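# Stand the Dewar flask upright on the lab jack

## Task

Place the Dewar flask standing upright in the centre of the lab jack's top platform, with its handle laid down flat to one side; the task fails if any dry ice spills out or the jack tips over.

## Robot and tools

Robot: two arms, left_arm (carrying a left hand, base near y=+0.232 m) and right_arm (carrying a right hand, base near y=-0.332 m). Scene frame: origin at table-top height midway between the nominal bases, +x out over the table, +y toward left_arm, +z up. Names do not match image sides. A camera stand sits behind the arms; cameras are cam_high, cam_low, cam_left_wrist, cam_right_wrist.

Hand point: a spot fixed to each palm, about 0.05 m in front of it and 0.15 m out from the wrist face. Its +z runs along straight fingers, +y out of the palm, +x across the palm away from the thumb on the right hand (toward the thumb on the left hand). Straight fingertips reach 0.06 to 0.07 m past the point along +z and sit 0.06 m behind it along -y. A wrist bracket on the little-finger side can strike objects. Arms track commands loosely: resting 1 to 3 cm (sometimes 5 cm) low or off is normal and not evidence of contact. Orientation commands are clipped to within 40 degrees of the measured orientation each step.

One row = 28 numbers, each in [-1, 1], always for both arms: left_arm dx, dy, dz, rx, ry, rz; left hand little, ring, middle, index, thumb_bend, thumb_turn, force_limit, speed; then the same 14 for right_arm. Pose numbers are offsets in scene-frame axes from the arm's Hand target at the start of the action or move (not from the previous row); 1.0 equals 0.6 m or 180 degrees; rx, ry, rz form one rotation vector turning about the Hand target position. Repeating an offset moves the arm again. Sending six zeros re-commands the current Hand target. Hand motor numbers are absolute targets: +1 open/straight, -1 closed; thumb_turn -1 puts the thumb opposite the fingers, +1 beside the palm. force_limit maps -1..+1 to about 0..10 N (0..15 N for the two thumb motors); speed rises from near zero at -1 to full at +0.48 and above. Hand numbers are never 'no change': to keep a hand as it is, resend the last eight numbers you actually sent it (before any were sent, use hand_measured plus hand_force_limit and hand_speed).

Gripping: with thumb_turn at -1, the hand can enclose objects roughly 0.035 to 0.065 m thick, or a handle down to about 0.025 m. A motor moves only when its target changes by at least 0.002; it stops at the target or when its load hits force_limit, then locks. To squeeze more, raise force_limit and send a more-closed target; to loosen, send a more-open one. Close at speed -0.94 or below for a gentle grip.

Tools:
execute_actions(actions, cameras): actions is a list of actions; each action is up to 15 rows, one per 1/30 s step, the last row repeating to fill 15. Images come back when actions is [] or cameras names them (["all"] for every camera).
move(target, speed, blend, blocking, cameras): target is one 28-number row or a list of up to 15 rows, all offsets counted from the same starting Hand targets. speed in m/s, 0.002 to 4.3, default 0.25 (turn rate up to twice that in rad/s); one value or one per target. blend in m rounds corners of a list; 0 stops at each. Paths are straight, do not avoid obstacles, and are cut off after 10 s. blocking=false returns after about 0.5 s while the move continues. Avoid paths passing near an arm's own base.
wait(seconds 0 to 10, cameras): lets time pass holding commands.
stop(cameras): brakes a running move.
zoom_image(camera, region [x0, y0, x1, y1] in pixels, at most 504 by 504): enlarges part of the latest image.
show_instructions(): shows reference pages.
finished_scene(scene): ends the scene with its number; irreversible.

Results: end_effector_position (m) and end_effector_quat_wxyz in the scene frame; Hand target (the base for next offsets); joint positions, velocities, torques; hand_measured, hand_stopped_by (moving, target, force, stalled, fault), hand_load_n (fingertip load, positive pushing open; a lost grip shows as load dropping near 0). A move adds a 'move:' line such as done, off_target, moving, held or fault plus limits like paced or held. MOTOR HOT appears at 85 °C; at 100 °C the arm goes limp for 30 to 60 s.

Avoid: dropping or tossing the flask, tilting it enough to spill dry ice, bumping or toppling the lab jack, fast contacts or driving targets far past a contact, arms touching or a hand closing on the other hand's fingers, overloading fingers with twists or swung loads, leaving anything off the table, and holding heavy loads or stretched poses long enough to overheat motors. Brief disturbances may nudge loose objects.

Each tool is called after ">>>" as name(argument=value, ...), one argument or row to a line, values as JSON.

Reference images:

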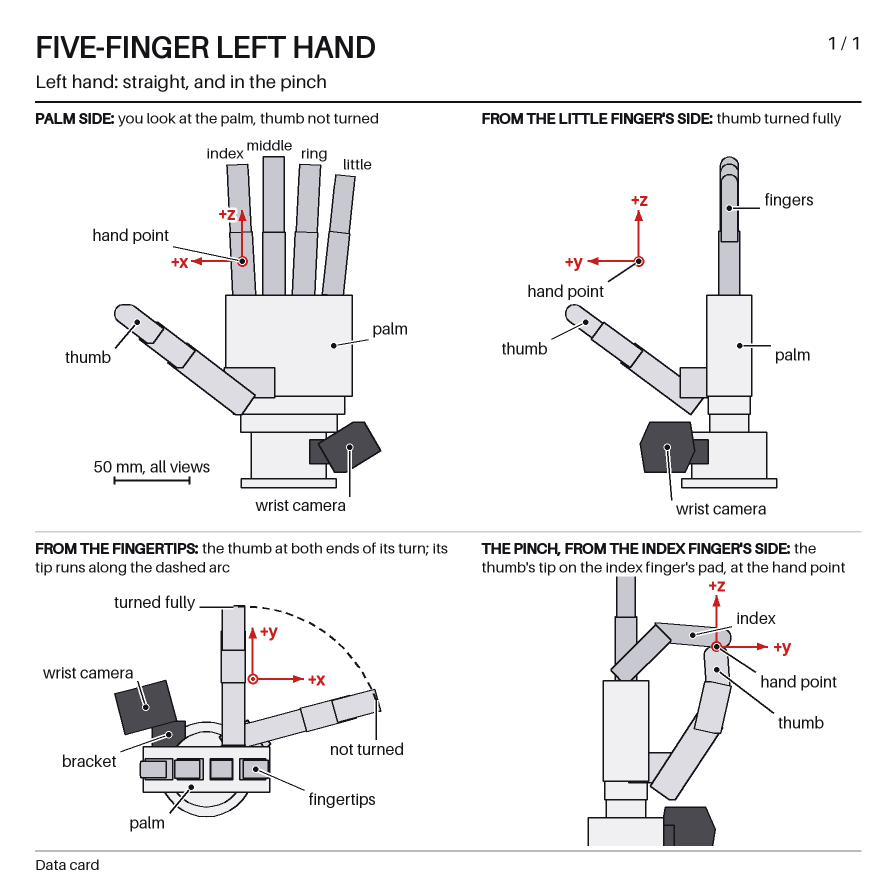

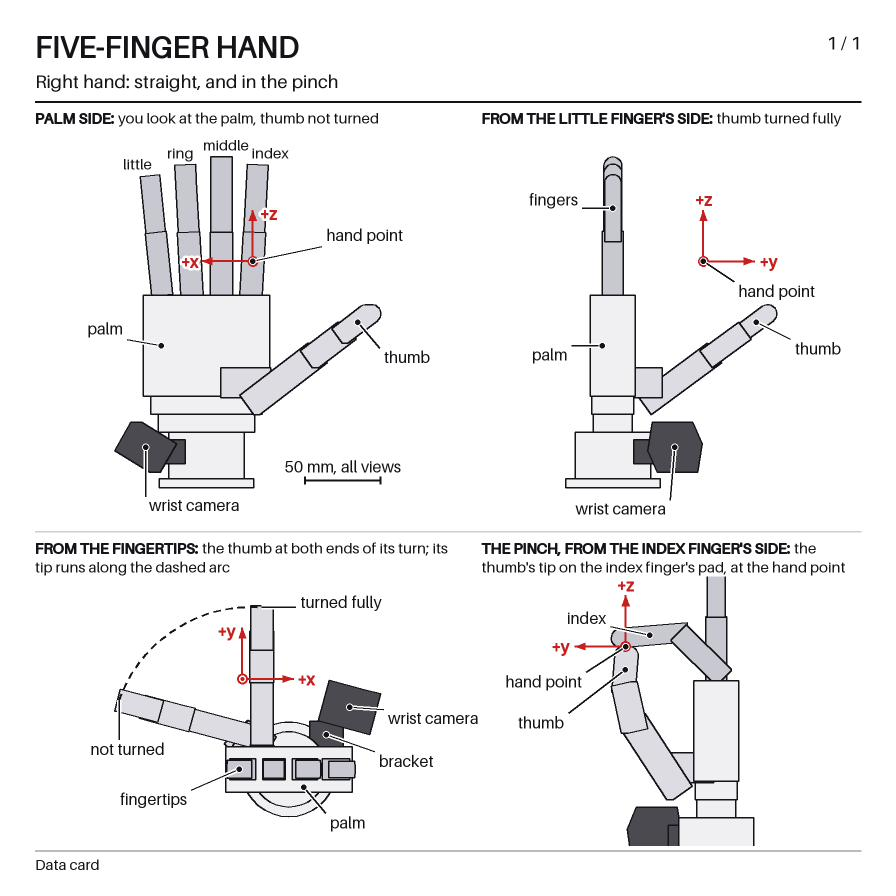

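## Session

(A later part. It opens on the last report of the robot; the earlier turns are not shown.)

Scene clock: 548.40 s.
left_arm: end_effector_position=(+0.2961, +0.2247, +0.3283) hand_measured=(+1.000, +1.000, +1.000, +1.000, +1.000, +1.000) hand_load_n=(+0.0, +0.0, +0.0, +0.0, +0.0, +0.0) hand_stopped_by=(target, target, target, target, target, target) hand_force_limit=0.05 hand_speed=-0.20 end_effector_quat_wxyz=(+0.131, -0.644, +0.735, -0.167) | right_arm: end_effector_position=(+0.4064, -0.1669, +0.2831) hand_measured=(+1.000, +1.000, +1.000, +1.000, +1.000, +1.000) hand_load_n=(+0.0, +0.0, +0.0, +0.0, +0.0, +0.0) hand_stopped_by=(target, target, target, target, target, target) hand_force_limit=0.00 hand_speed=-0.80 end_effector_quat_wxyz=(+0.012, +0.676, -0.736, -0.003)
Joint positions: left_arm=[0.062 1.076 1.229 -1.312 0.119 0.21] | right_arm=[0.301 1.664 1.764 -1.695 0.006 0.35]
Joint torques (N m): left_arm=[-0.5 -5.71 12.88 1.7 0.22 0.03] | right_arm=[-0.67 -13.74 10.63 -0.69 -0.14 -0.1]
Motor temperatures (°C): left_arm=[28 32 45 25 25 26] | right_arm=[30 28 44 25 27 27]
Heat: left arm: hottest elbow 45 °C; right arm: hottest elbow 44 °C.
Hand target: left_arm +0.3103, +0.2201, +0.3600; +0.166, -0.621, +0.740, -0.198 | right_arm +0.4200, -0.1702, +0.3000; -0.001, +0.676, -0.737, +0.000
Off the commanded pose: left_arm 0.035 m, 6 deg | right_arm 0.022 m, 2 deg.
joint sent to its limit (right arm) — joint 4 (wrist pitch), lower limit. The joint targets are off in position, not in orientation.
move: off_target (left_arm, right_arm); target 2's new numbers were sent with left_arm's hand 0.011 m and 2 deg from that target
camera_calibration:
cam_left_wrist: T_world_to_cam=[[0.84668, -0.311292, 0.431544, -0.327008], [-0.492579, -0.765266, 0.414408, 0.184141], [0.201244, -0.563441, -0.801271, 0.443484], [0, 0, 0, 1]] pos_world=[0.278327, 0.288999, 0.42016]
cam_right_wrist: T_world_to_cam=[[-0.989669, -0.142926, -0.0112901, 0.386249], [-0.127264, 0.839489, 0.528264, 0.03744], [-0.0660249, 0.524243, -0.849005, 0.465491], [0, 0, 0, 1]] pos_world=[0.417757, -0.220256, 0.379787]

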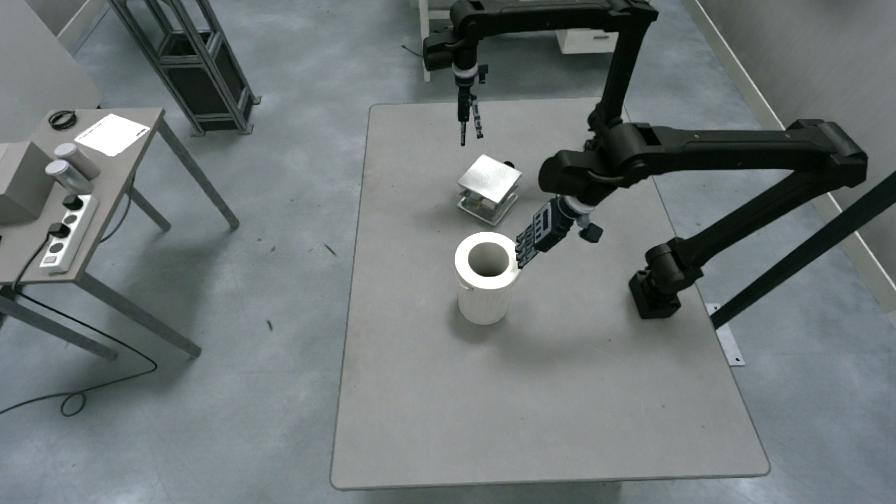

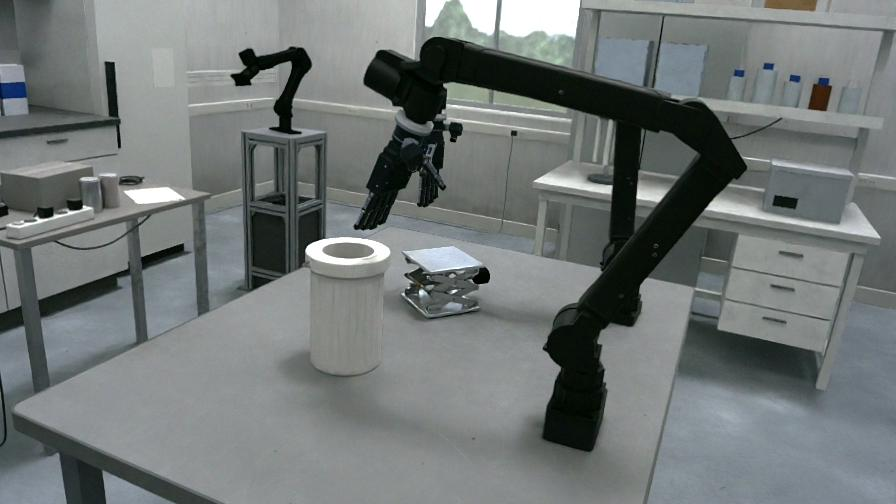

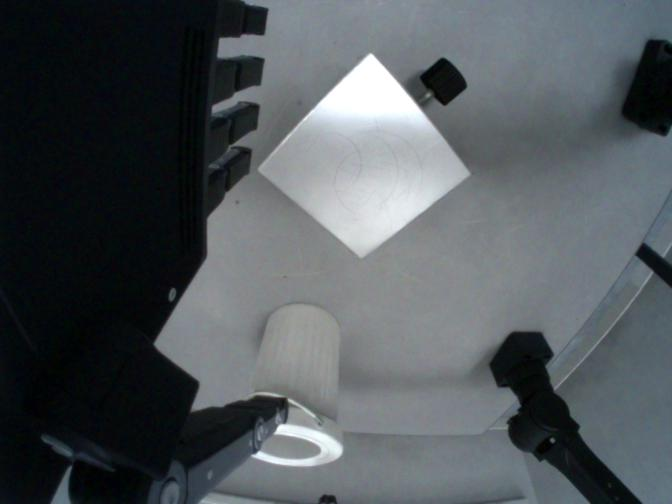

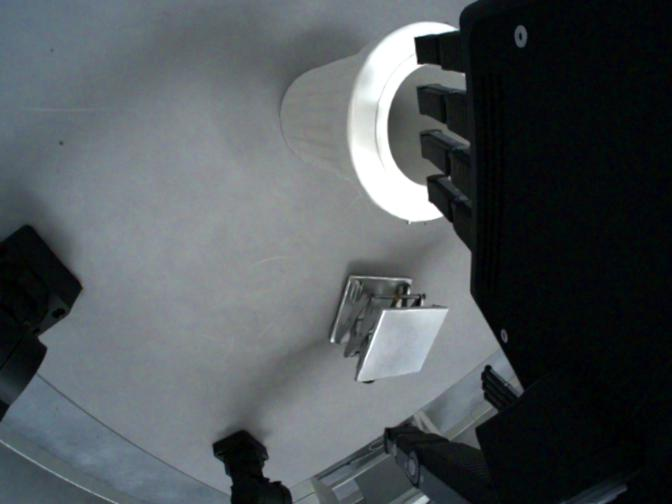

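>>> move(
  target=[0.391,-0.1,-0.05,0,0,-0.111,1,1,1,1,1,1,0.05,-0.2,0,0,0,0,0,0,1,1,1,1,1,1,0,-0.8],
  cameras=["all"],
  speed=0.15,
)

Scene clock: 558.90 s.
left_arm: end_effector_position=(+0.5333, +0.1692, +0.3075) hand_measured=(+1.000, +1.000, +1.000, +1.000, +1.000, +1.000) hand_load_n=(+0.0, +0.0, +0.0, +0.0, +0.0, -0.5) hand_stopped_by=(target, target, target, target, target, target) hand_force_limit=0.05 hand_speed=-0.20 end_effector_quat_wxyz=(+0.112, -0.503, +0.831, -0.208) | right_arm: end_effector_position=(+0.4064, -0.1669, +0.2831) hand_measured=(+1.000, +1.000, +1.000, +1.000, +1.000, +1.000) hand_load_n=(+0.0, +0.0, +0.0, +0.0, +0.0, +0.0) hand_stopped_by=(target, target, target, target, target, target) hand_force_limit=0.00 hand_speed=-0.80 end_effector_quat_wxyz=(+0.012, +0.676, -0.736, -0.003)
Joint positions: left_arm=[-0.067 1.705 1.797 -1.239 0.225 0.407] | right_arm=[0.301 1.664 1.764 -1.695 0.006 0.35]
Joint torques (N m): left_arm=[-1.08 -12.45 12.85 0.68 0.29 0.04] | right_arm=[-0.73 -13.74 10.63 -0.69 -0.14 -0.1]
Heat: left arm: hottest elbow 47 °C; right arm: hottest elbow 47 °C.
Hand target: left_arm +0.5449, +0.1601, +0.3300; +0.129, -0.483, +0.836, -0.224 | right_arm +0.4200, -0.1702, +0.3000; -0.001, +0.676, -0.737, +0.000
Off the commanded pose: left_arm 0.027 m, 4 deg | right_arm 0.022 m, 2 deg.
joint sent to its limit (right arm) — joint 4 (wrist pitch), lower limit. The joint targets are off in position, not in orientation.
move: off_target (left_arm, right_arm)
camera_calibration:
cam_left_wrist: T_world_to_cam=[[0.668951, -0.572119, 0.474537, -0.410443], [-0.74269, -0.540459, 0.395367, 0.36826], [0.0302707, -0.616915, -0.786448, 0.443422], [0, 0, 0, 1]] pos_world=[0.534647, 0.237761, 0.3979]
cam_right_wrist: T_world_to_cam=[[-0.989669, -0.142926, -0.0112901, 0.386249], [-0.127264, 0.839489, 0.528264, 0.03744], [-0.0660249, 0.524243, -0.849005, 0.465491], [0, 0, 0, 1]] pos_world=[0.417757, -0.220256, 0.379787]

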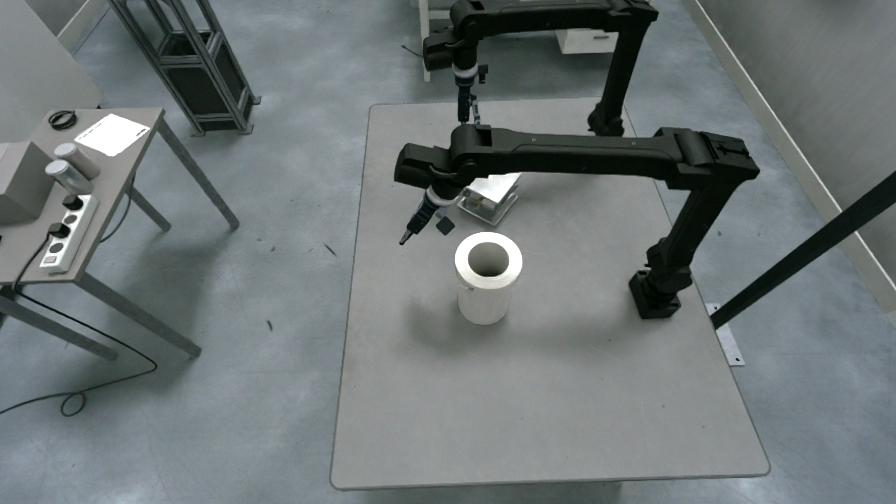

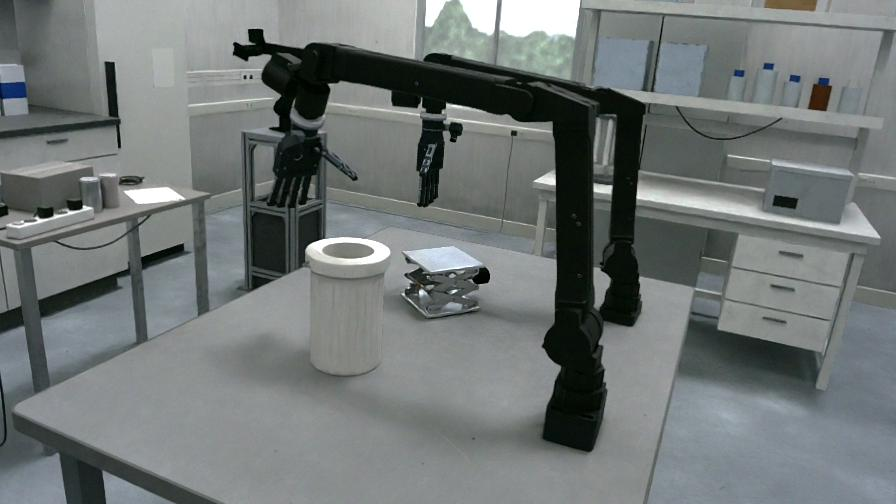

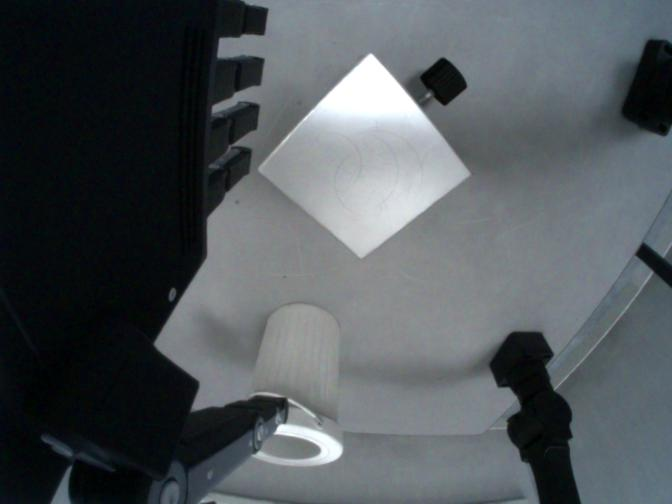

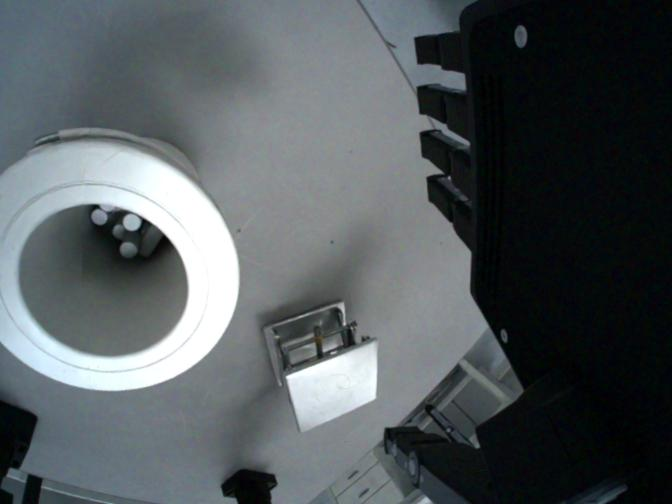

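>>> zoom_image(
  camera="cam_right_wrist",
  region=[0, 90, 260, 400],
)

>>> zoom_image(
  camera="cam_left_wrist",
  region=[230, 290, 370, 480],
)

>>> zoom_image(
  camera="cam_high",
  region=[390, 190, 540, 340],
)

Scaled by 1.626 from the camera's 672x504 image, which has a finer 960x720 frame.

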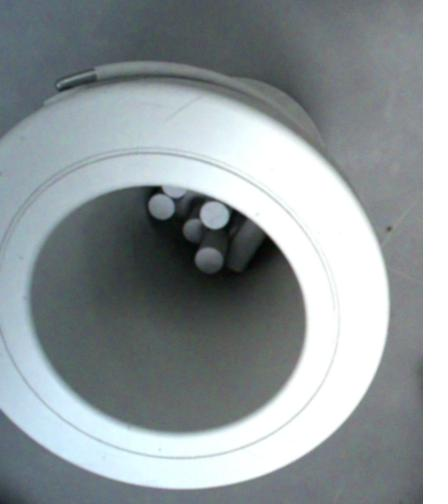

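Scaled by 2.653 from the camera's 672x504 image, which has a finer 960x720 frame.

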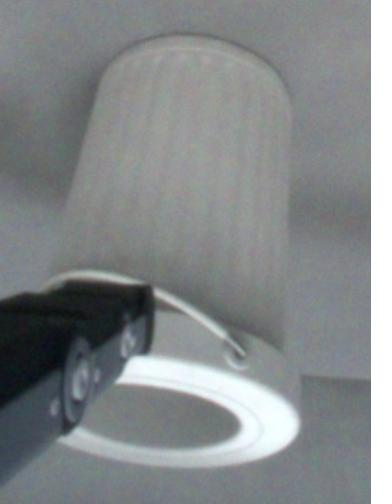

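Scaled by 3.360 from the camera's 896x504 image, which has a finer 1280x720 frame.

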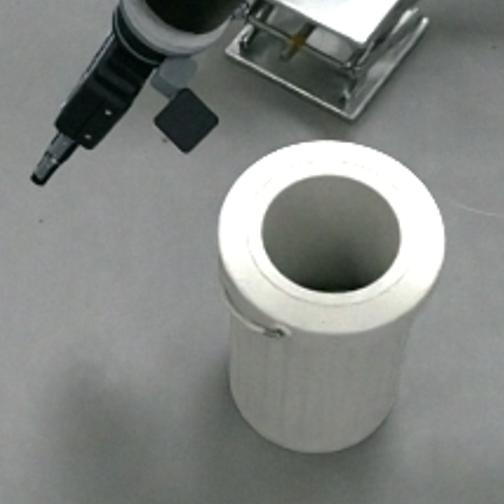

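>>> move(
  target=[
    [-0.0665,-0.047,0,0,0,0,1,1,1,1,1,1,0.05,-0.2,0,0,0,0,0,0,1,1,1,1,1,1,0,-0.8],
    [-0.0665,-0.047,-0.15,0,0,0,1,1,1,1,1,1,0.05,-0.2,0,0,0,0,0,0,1,1,1,1,1,1,0,-0.8],
  ],
  cameras=["all"],
  speed=0.1,
)

Scene clock: 593.07 s.
left_arm: end_effector_position=(+0.4966, +0.1350, +0.2233) hand_measured=(+1.000, +1.000, +1.000, +1.000, +1.000, +1.000) hand_load_n=(+0.0, +0.0, +0.0, +0.0, +0.0, +0.0) hand_stopped_by=(target, target, target, target, target, target) hand_force_limit=0.05 hand_speed=-0.20 end_effector_quat_wxyz=(+0.110, -0.482, +0.844, -0.207) | right_arm: end_effector_position=(+0.4064, -0.1669, +0.2831) hand_measured=(+1.000, +1.000, +1.000, +1.000, +1.000, +1.000) hand_load_n=(+0.0, +0.0, +0.0, +0.0, -0.5, +0.0) hand_stopped_by=(target, target, target, target, target, target) hand_force_limit=0.00 hand_speed=-0.80 end_effector_quat_wxyz=(+0.012, +0.676, -0.736, -0.003)
Joint positions: left_arm=[-0.137 1.624 1.473 -0.992 0.207 0.392] | right_arm=[0.301 1.664 1.764 -1.695 0.006 0.35]
Joint torques (N m): left_arm=[-0.5 -12.86 8.85 1.68 0.01 -0.3] | right_arm=[-0.73 -13.74 10.63 -0.69 -0.14 -0.11]
Motor temperatures (°C): left_arm=[28 33 49 25 26 26] | right_arm=[30 29 53 25 27 27]
Heat: left arm: hottest elbow 49 °C; right arm: hottest elbow 53 °C.
Hand target: left_arm +0.5050, +0.1319, +0.2400; +0.129, -0.483, +0.836, -0.224 | right_arm +0.4200, -0.1702, +0.3000; -0.001, +0.676, -0.737, +0.000
Off the commanded pose: left_arm 0.019 m, 3 deg | right_arm 0.022 m, 2 deg.
joint sent to its limit (right arm) — joint 4 (wrist pitch), lower limit. The joint targets are off in position, not in orientation.
move: off_target (left_arm, right_arm)
camera_calibration:
cam_left_wrist: T_world_to_cam=[[0.638926, -0.609347, 0.469543, -0.344435], [-0.769267, -0.507317, 0.388403, 0.36608], [0.00153493, -0.609365, -0.792889, 0.371872], [0, 0, 0, 1]] pos_world=[0.501111, 0.202444, 0.314393]
cam_right_wrist: T_world_to_cam=[[-0.989669, -0.142926, -0.0112901, 0.386249], [-0.127264, 0.839489, 0.528264, 0.03744], [-0.0660249, 0.524243, -0.849005, 0.465491], [0, 0, 0, 1]] pos_world=[0.417757, -0.220256, 0.379787]

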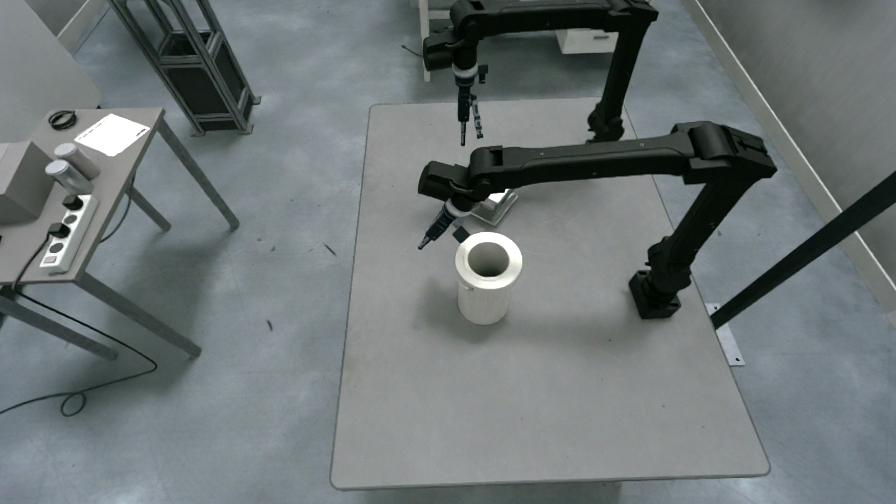

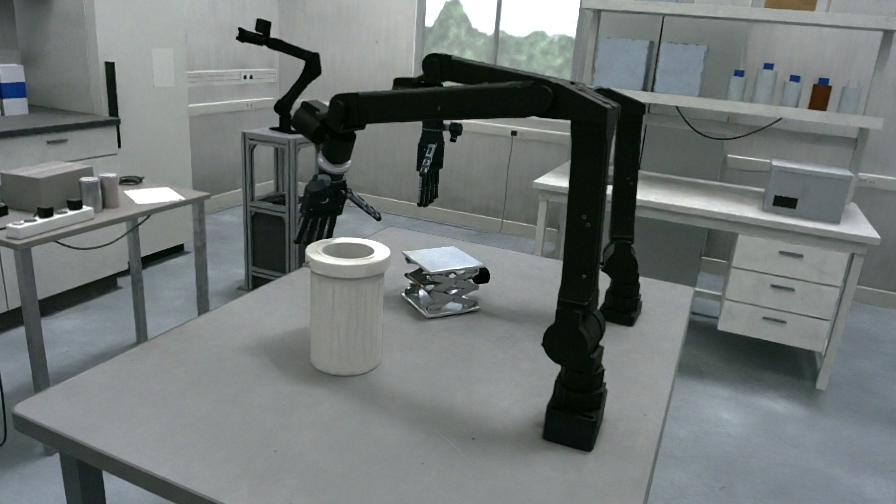

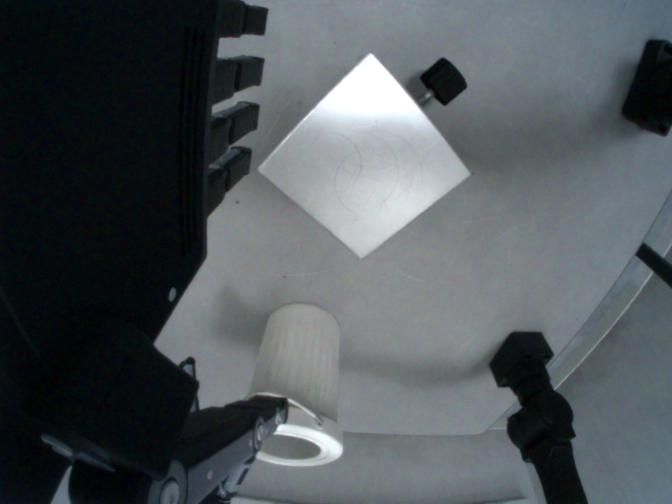

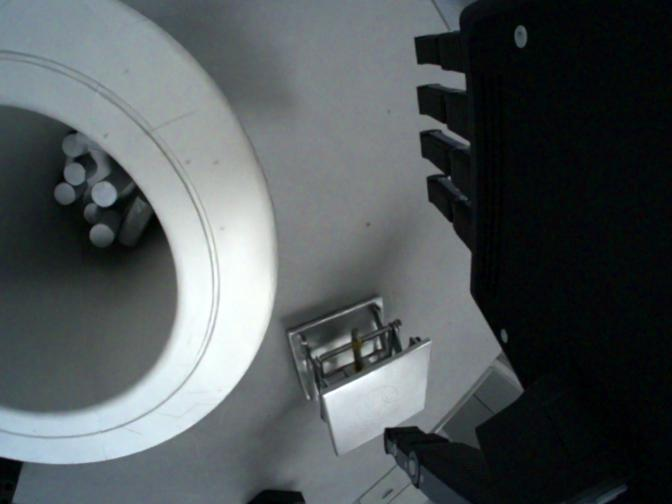

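>>> move(
  target=[0,0,-0.082,0,0,0,1,1,1,1,1,1,0.05,-0.2,0,0,0,0,0,0,1,1,1,1,1,1,0,-0.8],
  cameras=["all"],
  speed=0.08,
)

Scene clock: 599.37 s.
left_arm: end_effector_position=(+0.4948, +0.1352, +0.1860) hand_measured=(+1.000, +1.000, +1.000, +1.000, +1.000, +1.000) hand_load_n=(+0.0, +0.0, +0.0, +0.0, +0.0, +0.0) hand_stopped_by=(target, target, target, target, target, target) hand_force_limit=0.05 hand_speed=-0.20 end_effector_quat_wxyz=(+0.119, -0.479, +0.843, -0.213) | right_arm: end_effector_position=(+0.4064, -0.1669, +0.2831) hand_measured=(+1.000, +1.000, +1.000, +1.000, +1.000, +1.000) hand_load_n=(+0.0, +0.0, +0.0, +0.0, -0.5, +0.0) hand_stopped_by=(target, target, target, target, target, target) hand_force_limit=0.00 hand_speed=-0.80 end_effector_quat_wxyz=(+0.012, +0.676, -0.736, -0.003)
Joint positions: left_arm=[-0.137 1.624 1.371 -0.866 0.207 0.392] | right_arm=[0.301 1.664 1.764 -1.695 0.006 0.35]
Joint torques (N m): left_arm=[-0.56 -11.28 8.76 1.76 -0.01 -0.29] | right_arm=[-0.73 -13.68 10.63 -0.69 -0.14 -0.1]
Heat: left arm: hottest elbow 48 °C; right arm: hottest elbow 53 °C.
Hand target: left_arm +0.5050, +0.1319, +0.1908; +0.129, -0.483, +0.836, -0.224 | right_arm +0.4200, -0.1702, +0.3000; -0.001, +0.676, -0.737, +0.000
Off the commanded pose: left_arm 0.012 m, 2 deg | right_arm 0.022 m, 2 deg.
joint sent to its limit (right arm) — joint 4 (wrist pitch), lower limit. The joint targets are off in position, not in orientation.
move: off_target (left_arm, right_arm)
camera_calibration:
cam_left_wrist: T_world_to_cam=[[0.62796, -0.608281, 0.485449, -0.323328], [-0.777997, -0.506438, 0.371809, 0.386576], [0.0196856, -0.611159, -0.791263, 0.333366], [0, 0, 0, 1]] pos_world=[0.49723, 0.202842, 0.277007]
cam_right_wrist: T_world_to_cam=[[-0.989669, -0.142926, -0.0112901, 0.386249], [-0.127264, 0.839489, 0.528264, 0.03744], [-0.0660249, 0.524243, -0.849005, 0.465491], [0, 0, 0, 1]] pos_world=[0.417757, -0.220256, 0.379787]

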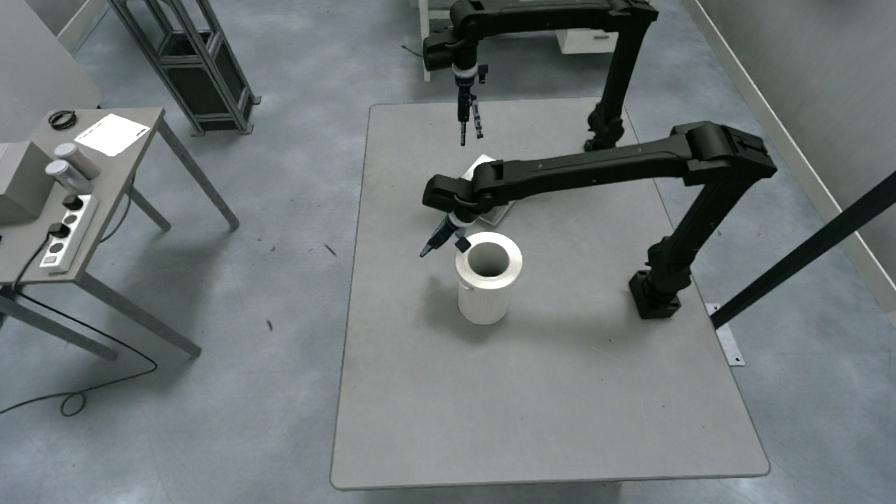

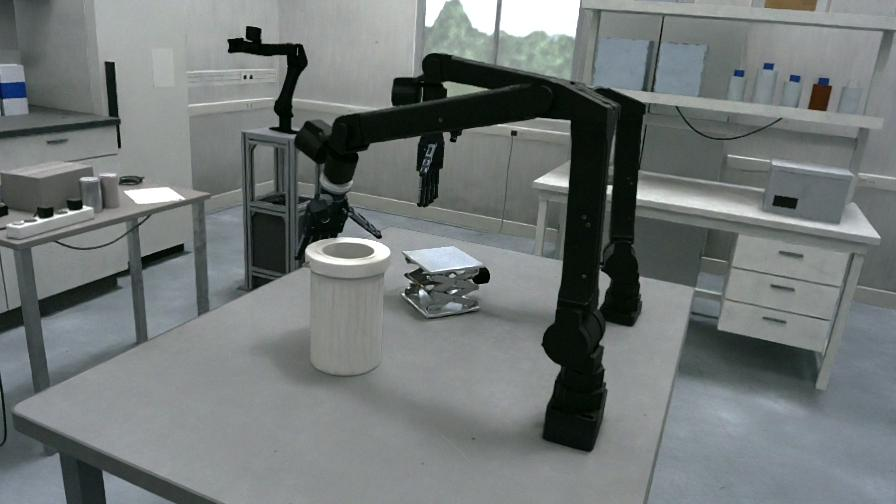

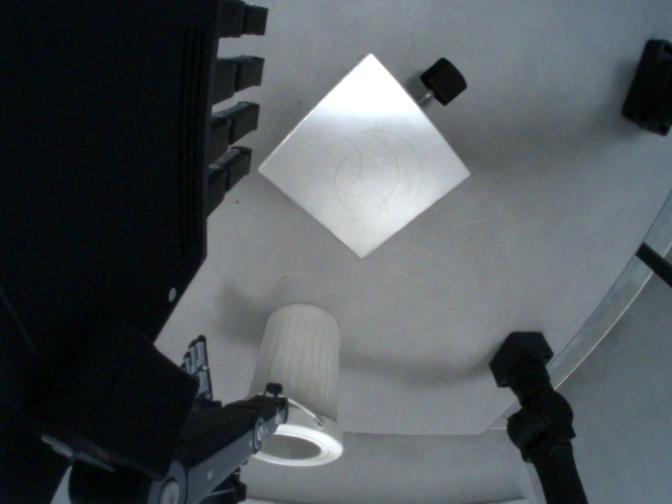

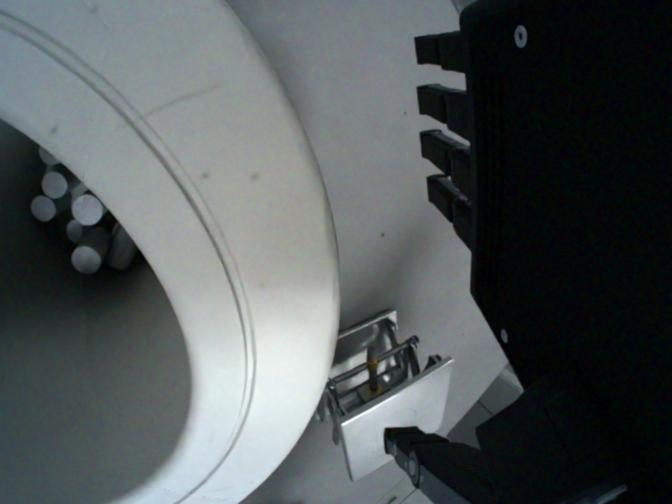

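>>> move(
  target=[
    [0,0,-0.035,0,0,0,1,1,1,1,1,1,0.05,-0.2,0,0,0,0,0,0,1,1,1,1,1,1,0,-0.8],
    [0,0,-0.035,0,0,0,0.05,0.05,0.05,0.05,1,1,-0.7,-0.8,0,0,0,0,0,0,1,1,1,1,1,1,0,-0.8],
  ],
  cameras=["all"],
  speed=0.08,
)

Scene clock: 617.87 s.
left_arm: end_effector_position=(+0.4944, +0.1354, +0.1650) hand_measured=(+0.050, +0.050, +0.050, +0.050, +1.000, +1.000) hand_load_n=(+0.0, +0.0, +0.0, +0.0, +0.0, +0.0) hand_stopped_by=(target, target, target, target, target, target) hand_force_limit=-0.70 hand_speed=-0.80 end_effector_quat_wxyz=(+0.119, -0.480, +0.843, -0.213) | right_arm: end_effector_position=(+0.4064, -0.1669, +0.2831) hand_measured=(+1.000, +1.000, +1.000, +1.000, +1.000, +1.000) hand_load_n=(+0.0, +0.0, +0.0, +0.0, -0.5, +0.0) hand_stopped_by=(target, target, target, target, target, target) hand_force_limit=0.00 hand_speed=-0.80 end_effector_quat_wxyz=(+0.012, +0.676, -0.736, -0.003)
Joint positions: left_arm=[-0.137 1.638 1.331 -0.812 0.205 0.391] | right_arm=[0.301 1.664 1.764 -1.695 0.006 0.35]
Joint torques (N m): left_arm=[-0.32 -11.11 8.69 1.74 0.03 -0.29] | right_arm=[-0.67 -13.74 10.63 -0.69 -0.14 -0.11]
Heat: left arm: hottest elbow 47 °C; right arm: hottest elbow 54 °C.
Hand target: left_arm +0.5050, +0.1319, +0.1698; +0.129, -0.483, +0.836, -0.224 | right_arm +0.4200, -0.1702, +0.3000; -0.001, +0.676, -0.737, +0.000
Off the commanded pose: left_arm 0.012 m, 2 deg | right_arm 0.022 m, 2 deg.
joint sent to its limit (right arm) — joint 4 (wrist pitch), lower limit. The joint targets are off in position, not in orientation.
move: off_target (left_arm, right_arm); target 2's new numbers were sent with left_arm's hand 0.012 m and 2 deg from that target
camera_calibration:
cam_left_wrist: T_world_to_cam=[[0.62932, -0.607364, 0.484835, -0.313451], [-0.77687, -0.508289, 0.371639, 0.393921], [0.0207162, -0.610534, -0.791719, 0.316439], [0, 0, 0, 1]] pos_world=[0.496731, 0.203044, 0.256106]
cam_right_wrist: T_world_to_cam=[[-0.989669, -0.142926, -0.0112901, 0.386249], [-0.127264, 0.839489, 0.528264, 0.03744], [-0.0660249, 0.524243, -0.849005, 0.465491], [0, 0, 0, 1]] pos_world=[0.417757, -0.220256, 0.379787]

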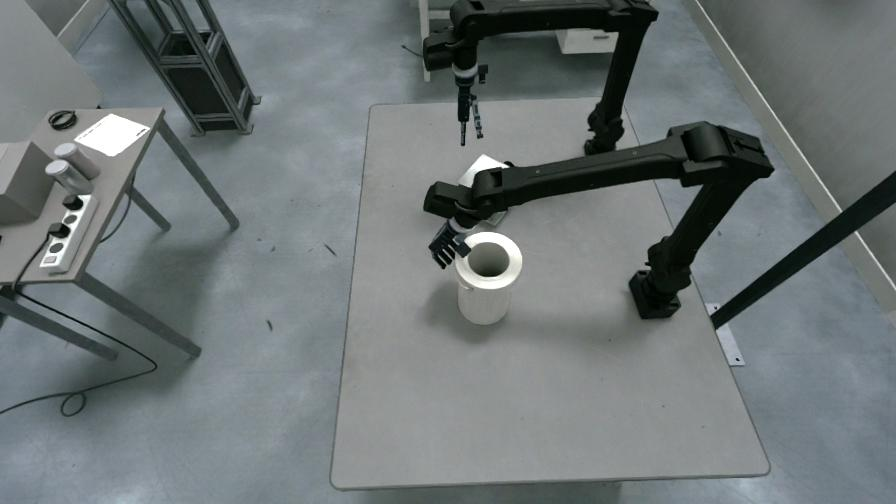

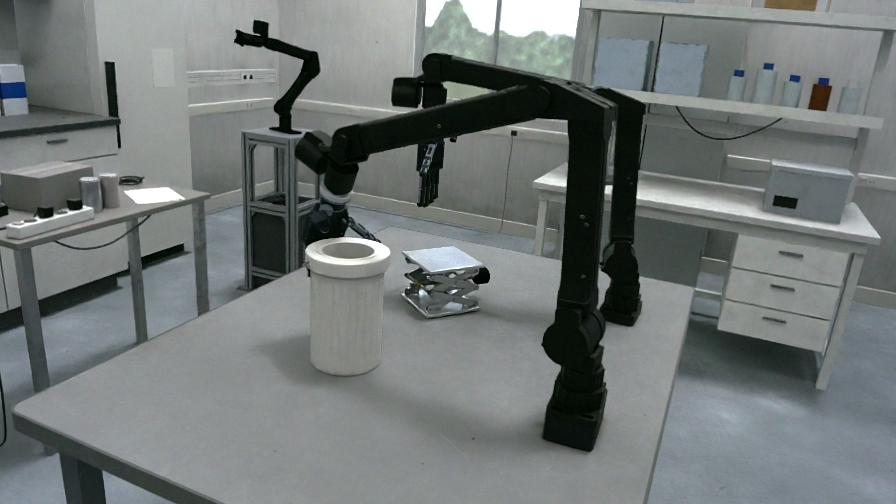

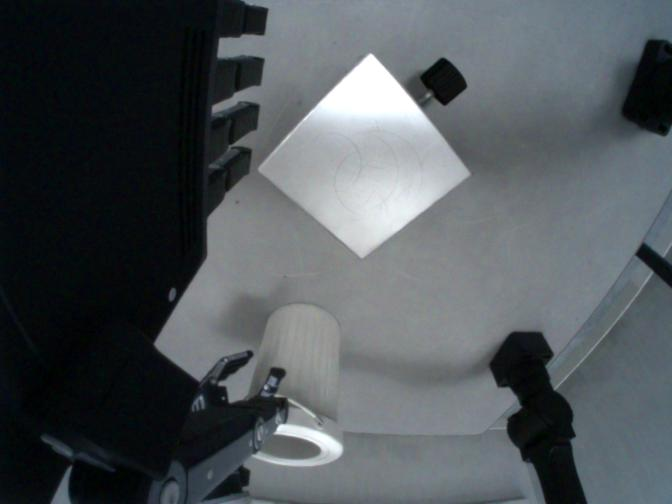

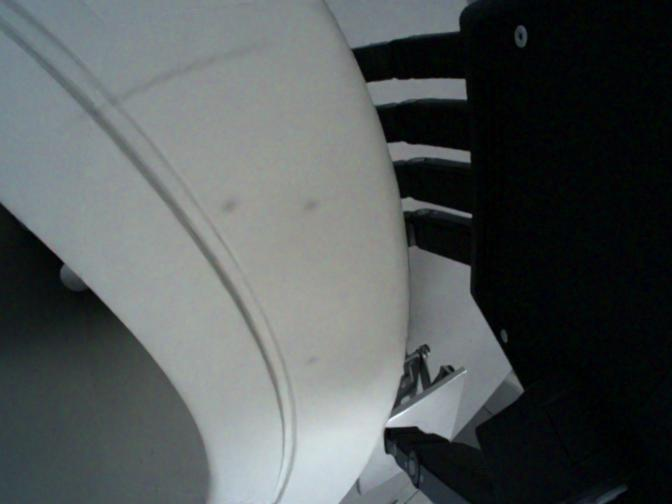

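>>> move(
  target=[
    [0.006,-0.0035,0.0,0,0,0,0.05,0.05,0.05,0.05,1,1,-0.7,-0.8,0,0,0,0,0,0,1,1,1,1,1,1,0,-0.8],
    [0.006,-0.0035,0.06,0,0,0,0.05,0.05,0.05,0.05,1,1,-0.7,-0.8,0,0,0,0,0,0,1,1,1,1,1,1,0,-0.8],
  ],
  cameras=["all"],
  speed=0.04,
)

Scene clock: 628.43 s.
left_arm: end_effector_position=(+0.4899, +0.1357, +0.1727) hand_measured=(+0.050, +0.050, +0.050, +0.050, +1.000, +1.000) hand_load_n=(+0.0, +0.0, +0.0, +0.0, +0.0, +0.0) hand_stopped_by=(target, target, target, target, target, target) hand_force_limit=-0.70 hand_speed=-0.80 end_effector_quat_wxyz=(+0.105, -0.484, +0.845, -0.203) | right_arm: end_effector_position=(+0.4064, -0.1669, +0.2831) hand_measured=(+1.000, +1.000, +1.000, +1.000, +1.000, +1.000) hand_load_n=(+0.0, +0.0, +0.0, +0.0, +0.0, +0.0) hand_stopped_by=(target, target, target, target, target, target) hand_force_limit=0.00 hand_speed=-0.80 end_effector_quat_wxyz=(+0.012, +0.676, -0.736, -0.003)
Joint positions: left_arm=[-0.137 1.644 1.364 -0.876 0.205 0.389] | right_arm=[0.301 1.664 1.764 -1.695 0.006 0.35]
Joint torques (N m): left_arm=[-0.91 -12.63 12.48 0.68 0.01 -0.28] | right_arm=[-0.67 -13.74 10.63 -0.69 -0.14 -0.1]
Motor temperatures (°C): left_arm=[28 33 47 25 25 26] | right_arm=[30 29 55 25 27 27]
Heat: left arm: hottest elbow 47 °C; right arm: hottest elbow 55 °C.
Hand target: left_arm +0.5086, +0.1298, +0.2058; +0.129, -0.483, +0.836, -0.224 | right_arm +0.4200, -0.1702, +0.3000; -0.001, +0.676, -0.737, +0.000
Off the commanded pose: left_arm 0.038 m, 4 deg | right_arm 0.022 m, 2 deg.
joint sent to its limit (right arm) — joint 4 (wrist pitch), lower limit. The joint targets are off in position, not in orientation.
move: off_target (left_arm, right_arm)
camera_calibration:
cam_left_wrist: T_world_to_cam=[[0.647647, -0.607856, 0.459418, -0.31872], [-0.761901, -0.510508, 0.398607, 0.375994], [-0.00775935, -0.608188, -0.793755, 0.336795], [0, 0, 0, 1]] pos_world=[0.495502, 0.203047, 0.263885]
cam_right_wrist: T_world_to_cam=[[-0.989669, -0.142926, -0.0112901, 0.386249], [-0.127264, 0.839489, 0.528264, 0.03744], [-0.0660249, 0.524243, -0.849005, 0.465491], [0, 0, 0, 1]] pos_world=[0.417757, -0.220256, 0.379787]

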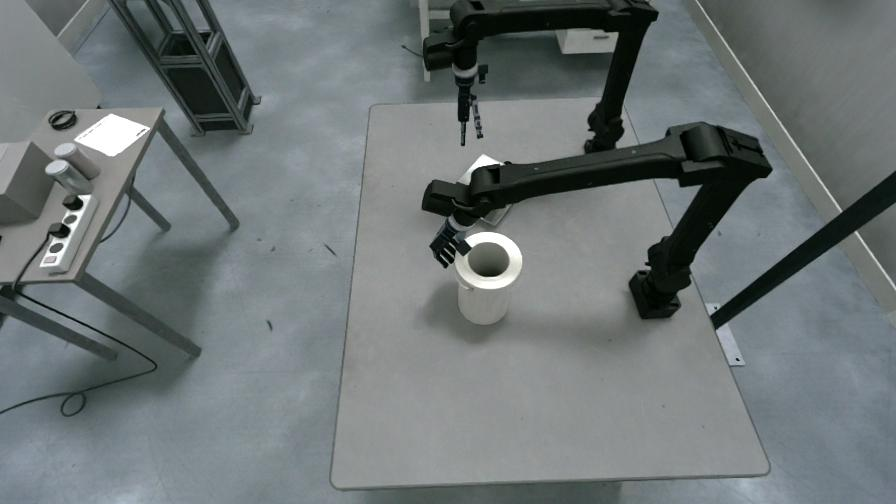

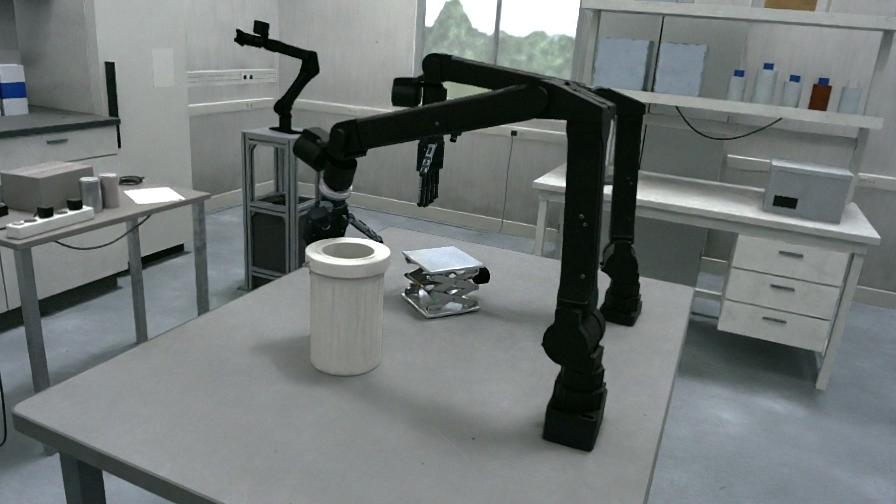

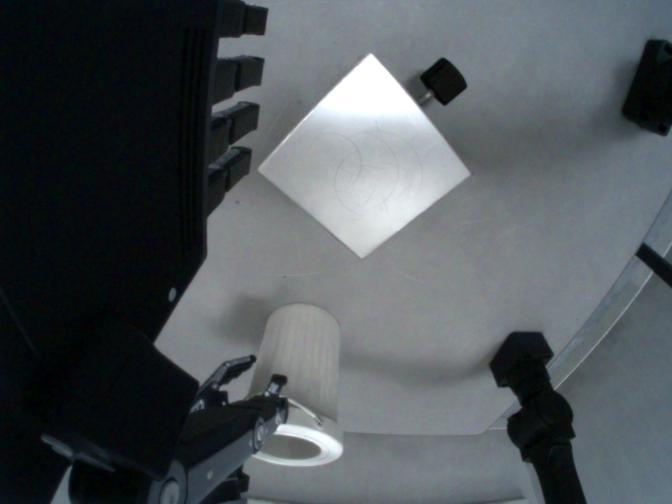

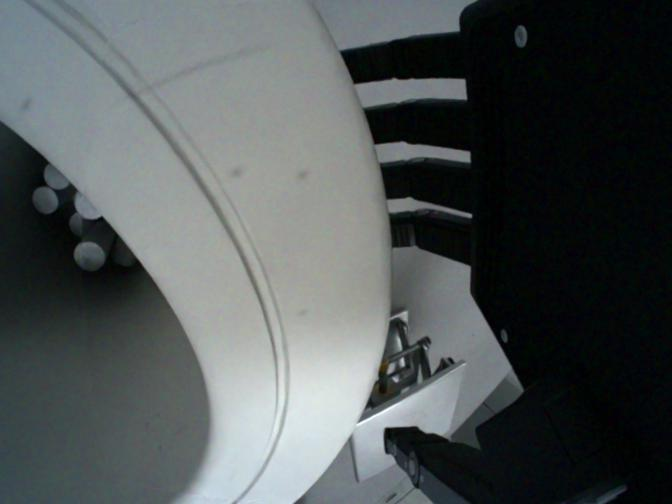

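>>> move(
  target=[0.0,0.0,0.05,0,0,0,0.05,0.05,0.05,0.05,1,1,-0.7,-0.8,0,0,0,0,0,0,1,1,1,1,1,1,0,-0.8],
  cameras=["all"],
  speed=0.04,
)

Scene clock: 633.70 s.
left_arm: end_effector_position=(+0.4919, +0.1355, +0.1985) hand_measured=(+0.050, +0.050, +0.050, +0.050, +1.000, +1.000) hand_load_n=(+0.0, +0.0, +0.0, +0.0, +0.0, +0.0) hand_stopped_by=(target, target, target, target, target, target) hand_force_limit=-0.70 hand_speed=-0.80 end_effector_quat_wxyz=(+0.102, -0.485, +0.845, -0.201) | right_arm: end_effector_position=(+0.4064, -0.1669, +0.2831) hand_measured=(+1.000, +1.000, +1.000, +1.000, +1.000, +1.000) hand_load_n=(+0.0, +0.0, +0.0, +0.0, +0.0, +0.0) hand_stopped_by=(target, target, target, target, target, target) hand_force_limit=0.00 hand_speed=-0.80 end_effector_quat_wxyz=(+0.012, +0.676, -0.736, -0.003)
Joint positions: left_arm=[-0.137 1.638 1.427 -0.953 0.205 0.389] | right_arm=[0.301 1.664 1.764 -1.695 0.006 0.35]
Joint torques (N m): left_arm=[-0.79 -13.57 12.59 0.58 0.02 -0.28] | right_arm=[-0.67 -13.74 10.62 -0.69 -0.14 -0.11]
Motor temperatures (°C): left_arm=[28 33 48 25 25 26] | right_arm=[30 29 55 25 27 27]
Heat: left arm: hottest elbow 48 °C; right arm: hottest elbow 55 °C.
Hand target: left_arm +0.5086, +0.1298, +0.2358; +0.129, -0.483, +0.836, -0.224 | right_arm +0.4200, -0.1702, +0.3000; -0.001, +0.676, -0.737, +0.000
Off the commanded pose: left_arm 0.041 m, 4 deg | right_arm 0.022 m, 2 deg.
joint sent to its limit (right arm) — joint 4 (wrist pitch), lower limit. The joint targets are off in position, not in orientation.
move: off_target (left_arm, right_arm)
camera_calibration:
cam_left_wrist: T_world_to_cam=[[0.651094, -0.608249, 0.453993, -0.332503], [-0.758871, -0.510754, 0.404037, 0.36463], [-0.0138765, -0.607588, -0.794131, 0.360205], [0, 0, 0, 1]] pos_world=[0.498196, 0.202847, 0.28968]
cam_right_wrist: T_world_to_cam=[[-0.989669, -0.142926, -0.0112901, 0.386249], [-0.127264, 0.839489, 0.528264, 0.03744], [-0.0660249, 0.524243, -0.849005, 0.465491], [0, 0, 0, 1]] pos_world=[0.417757, -0.220256, 0.379787]

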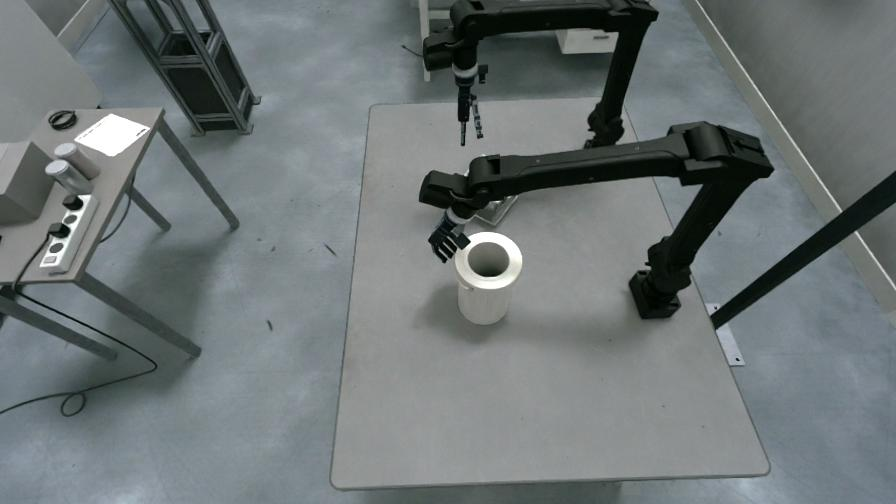

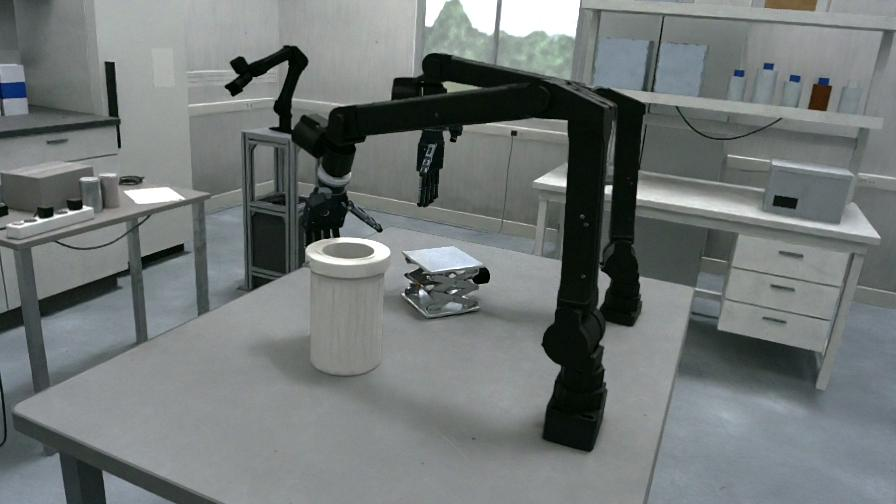

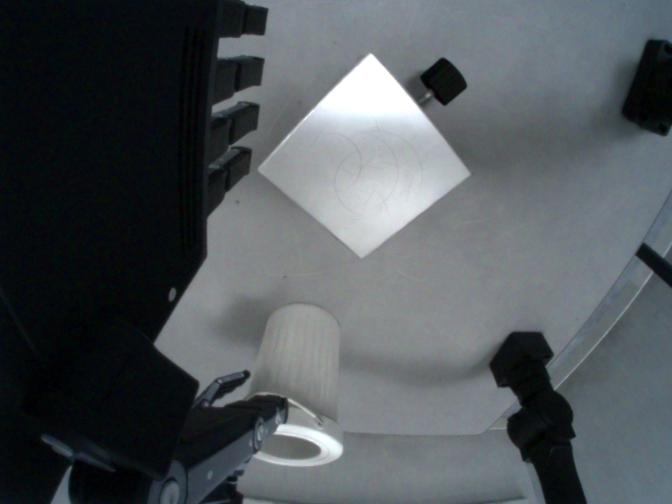

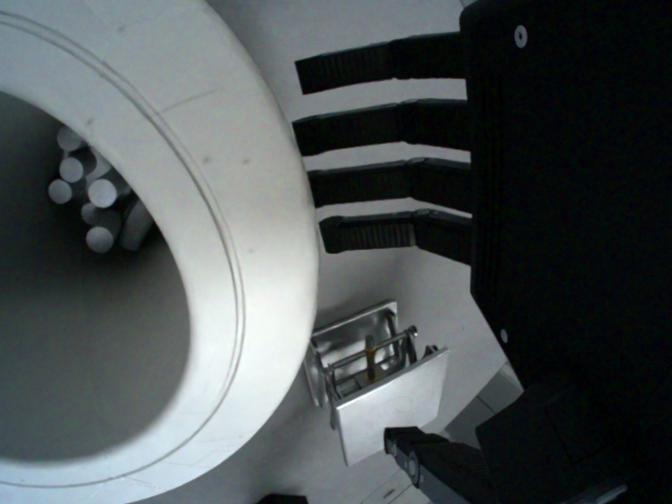

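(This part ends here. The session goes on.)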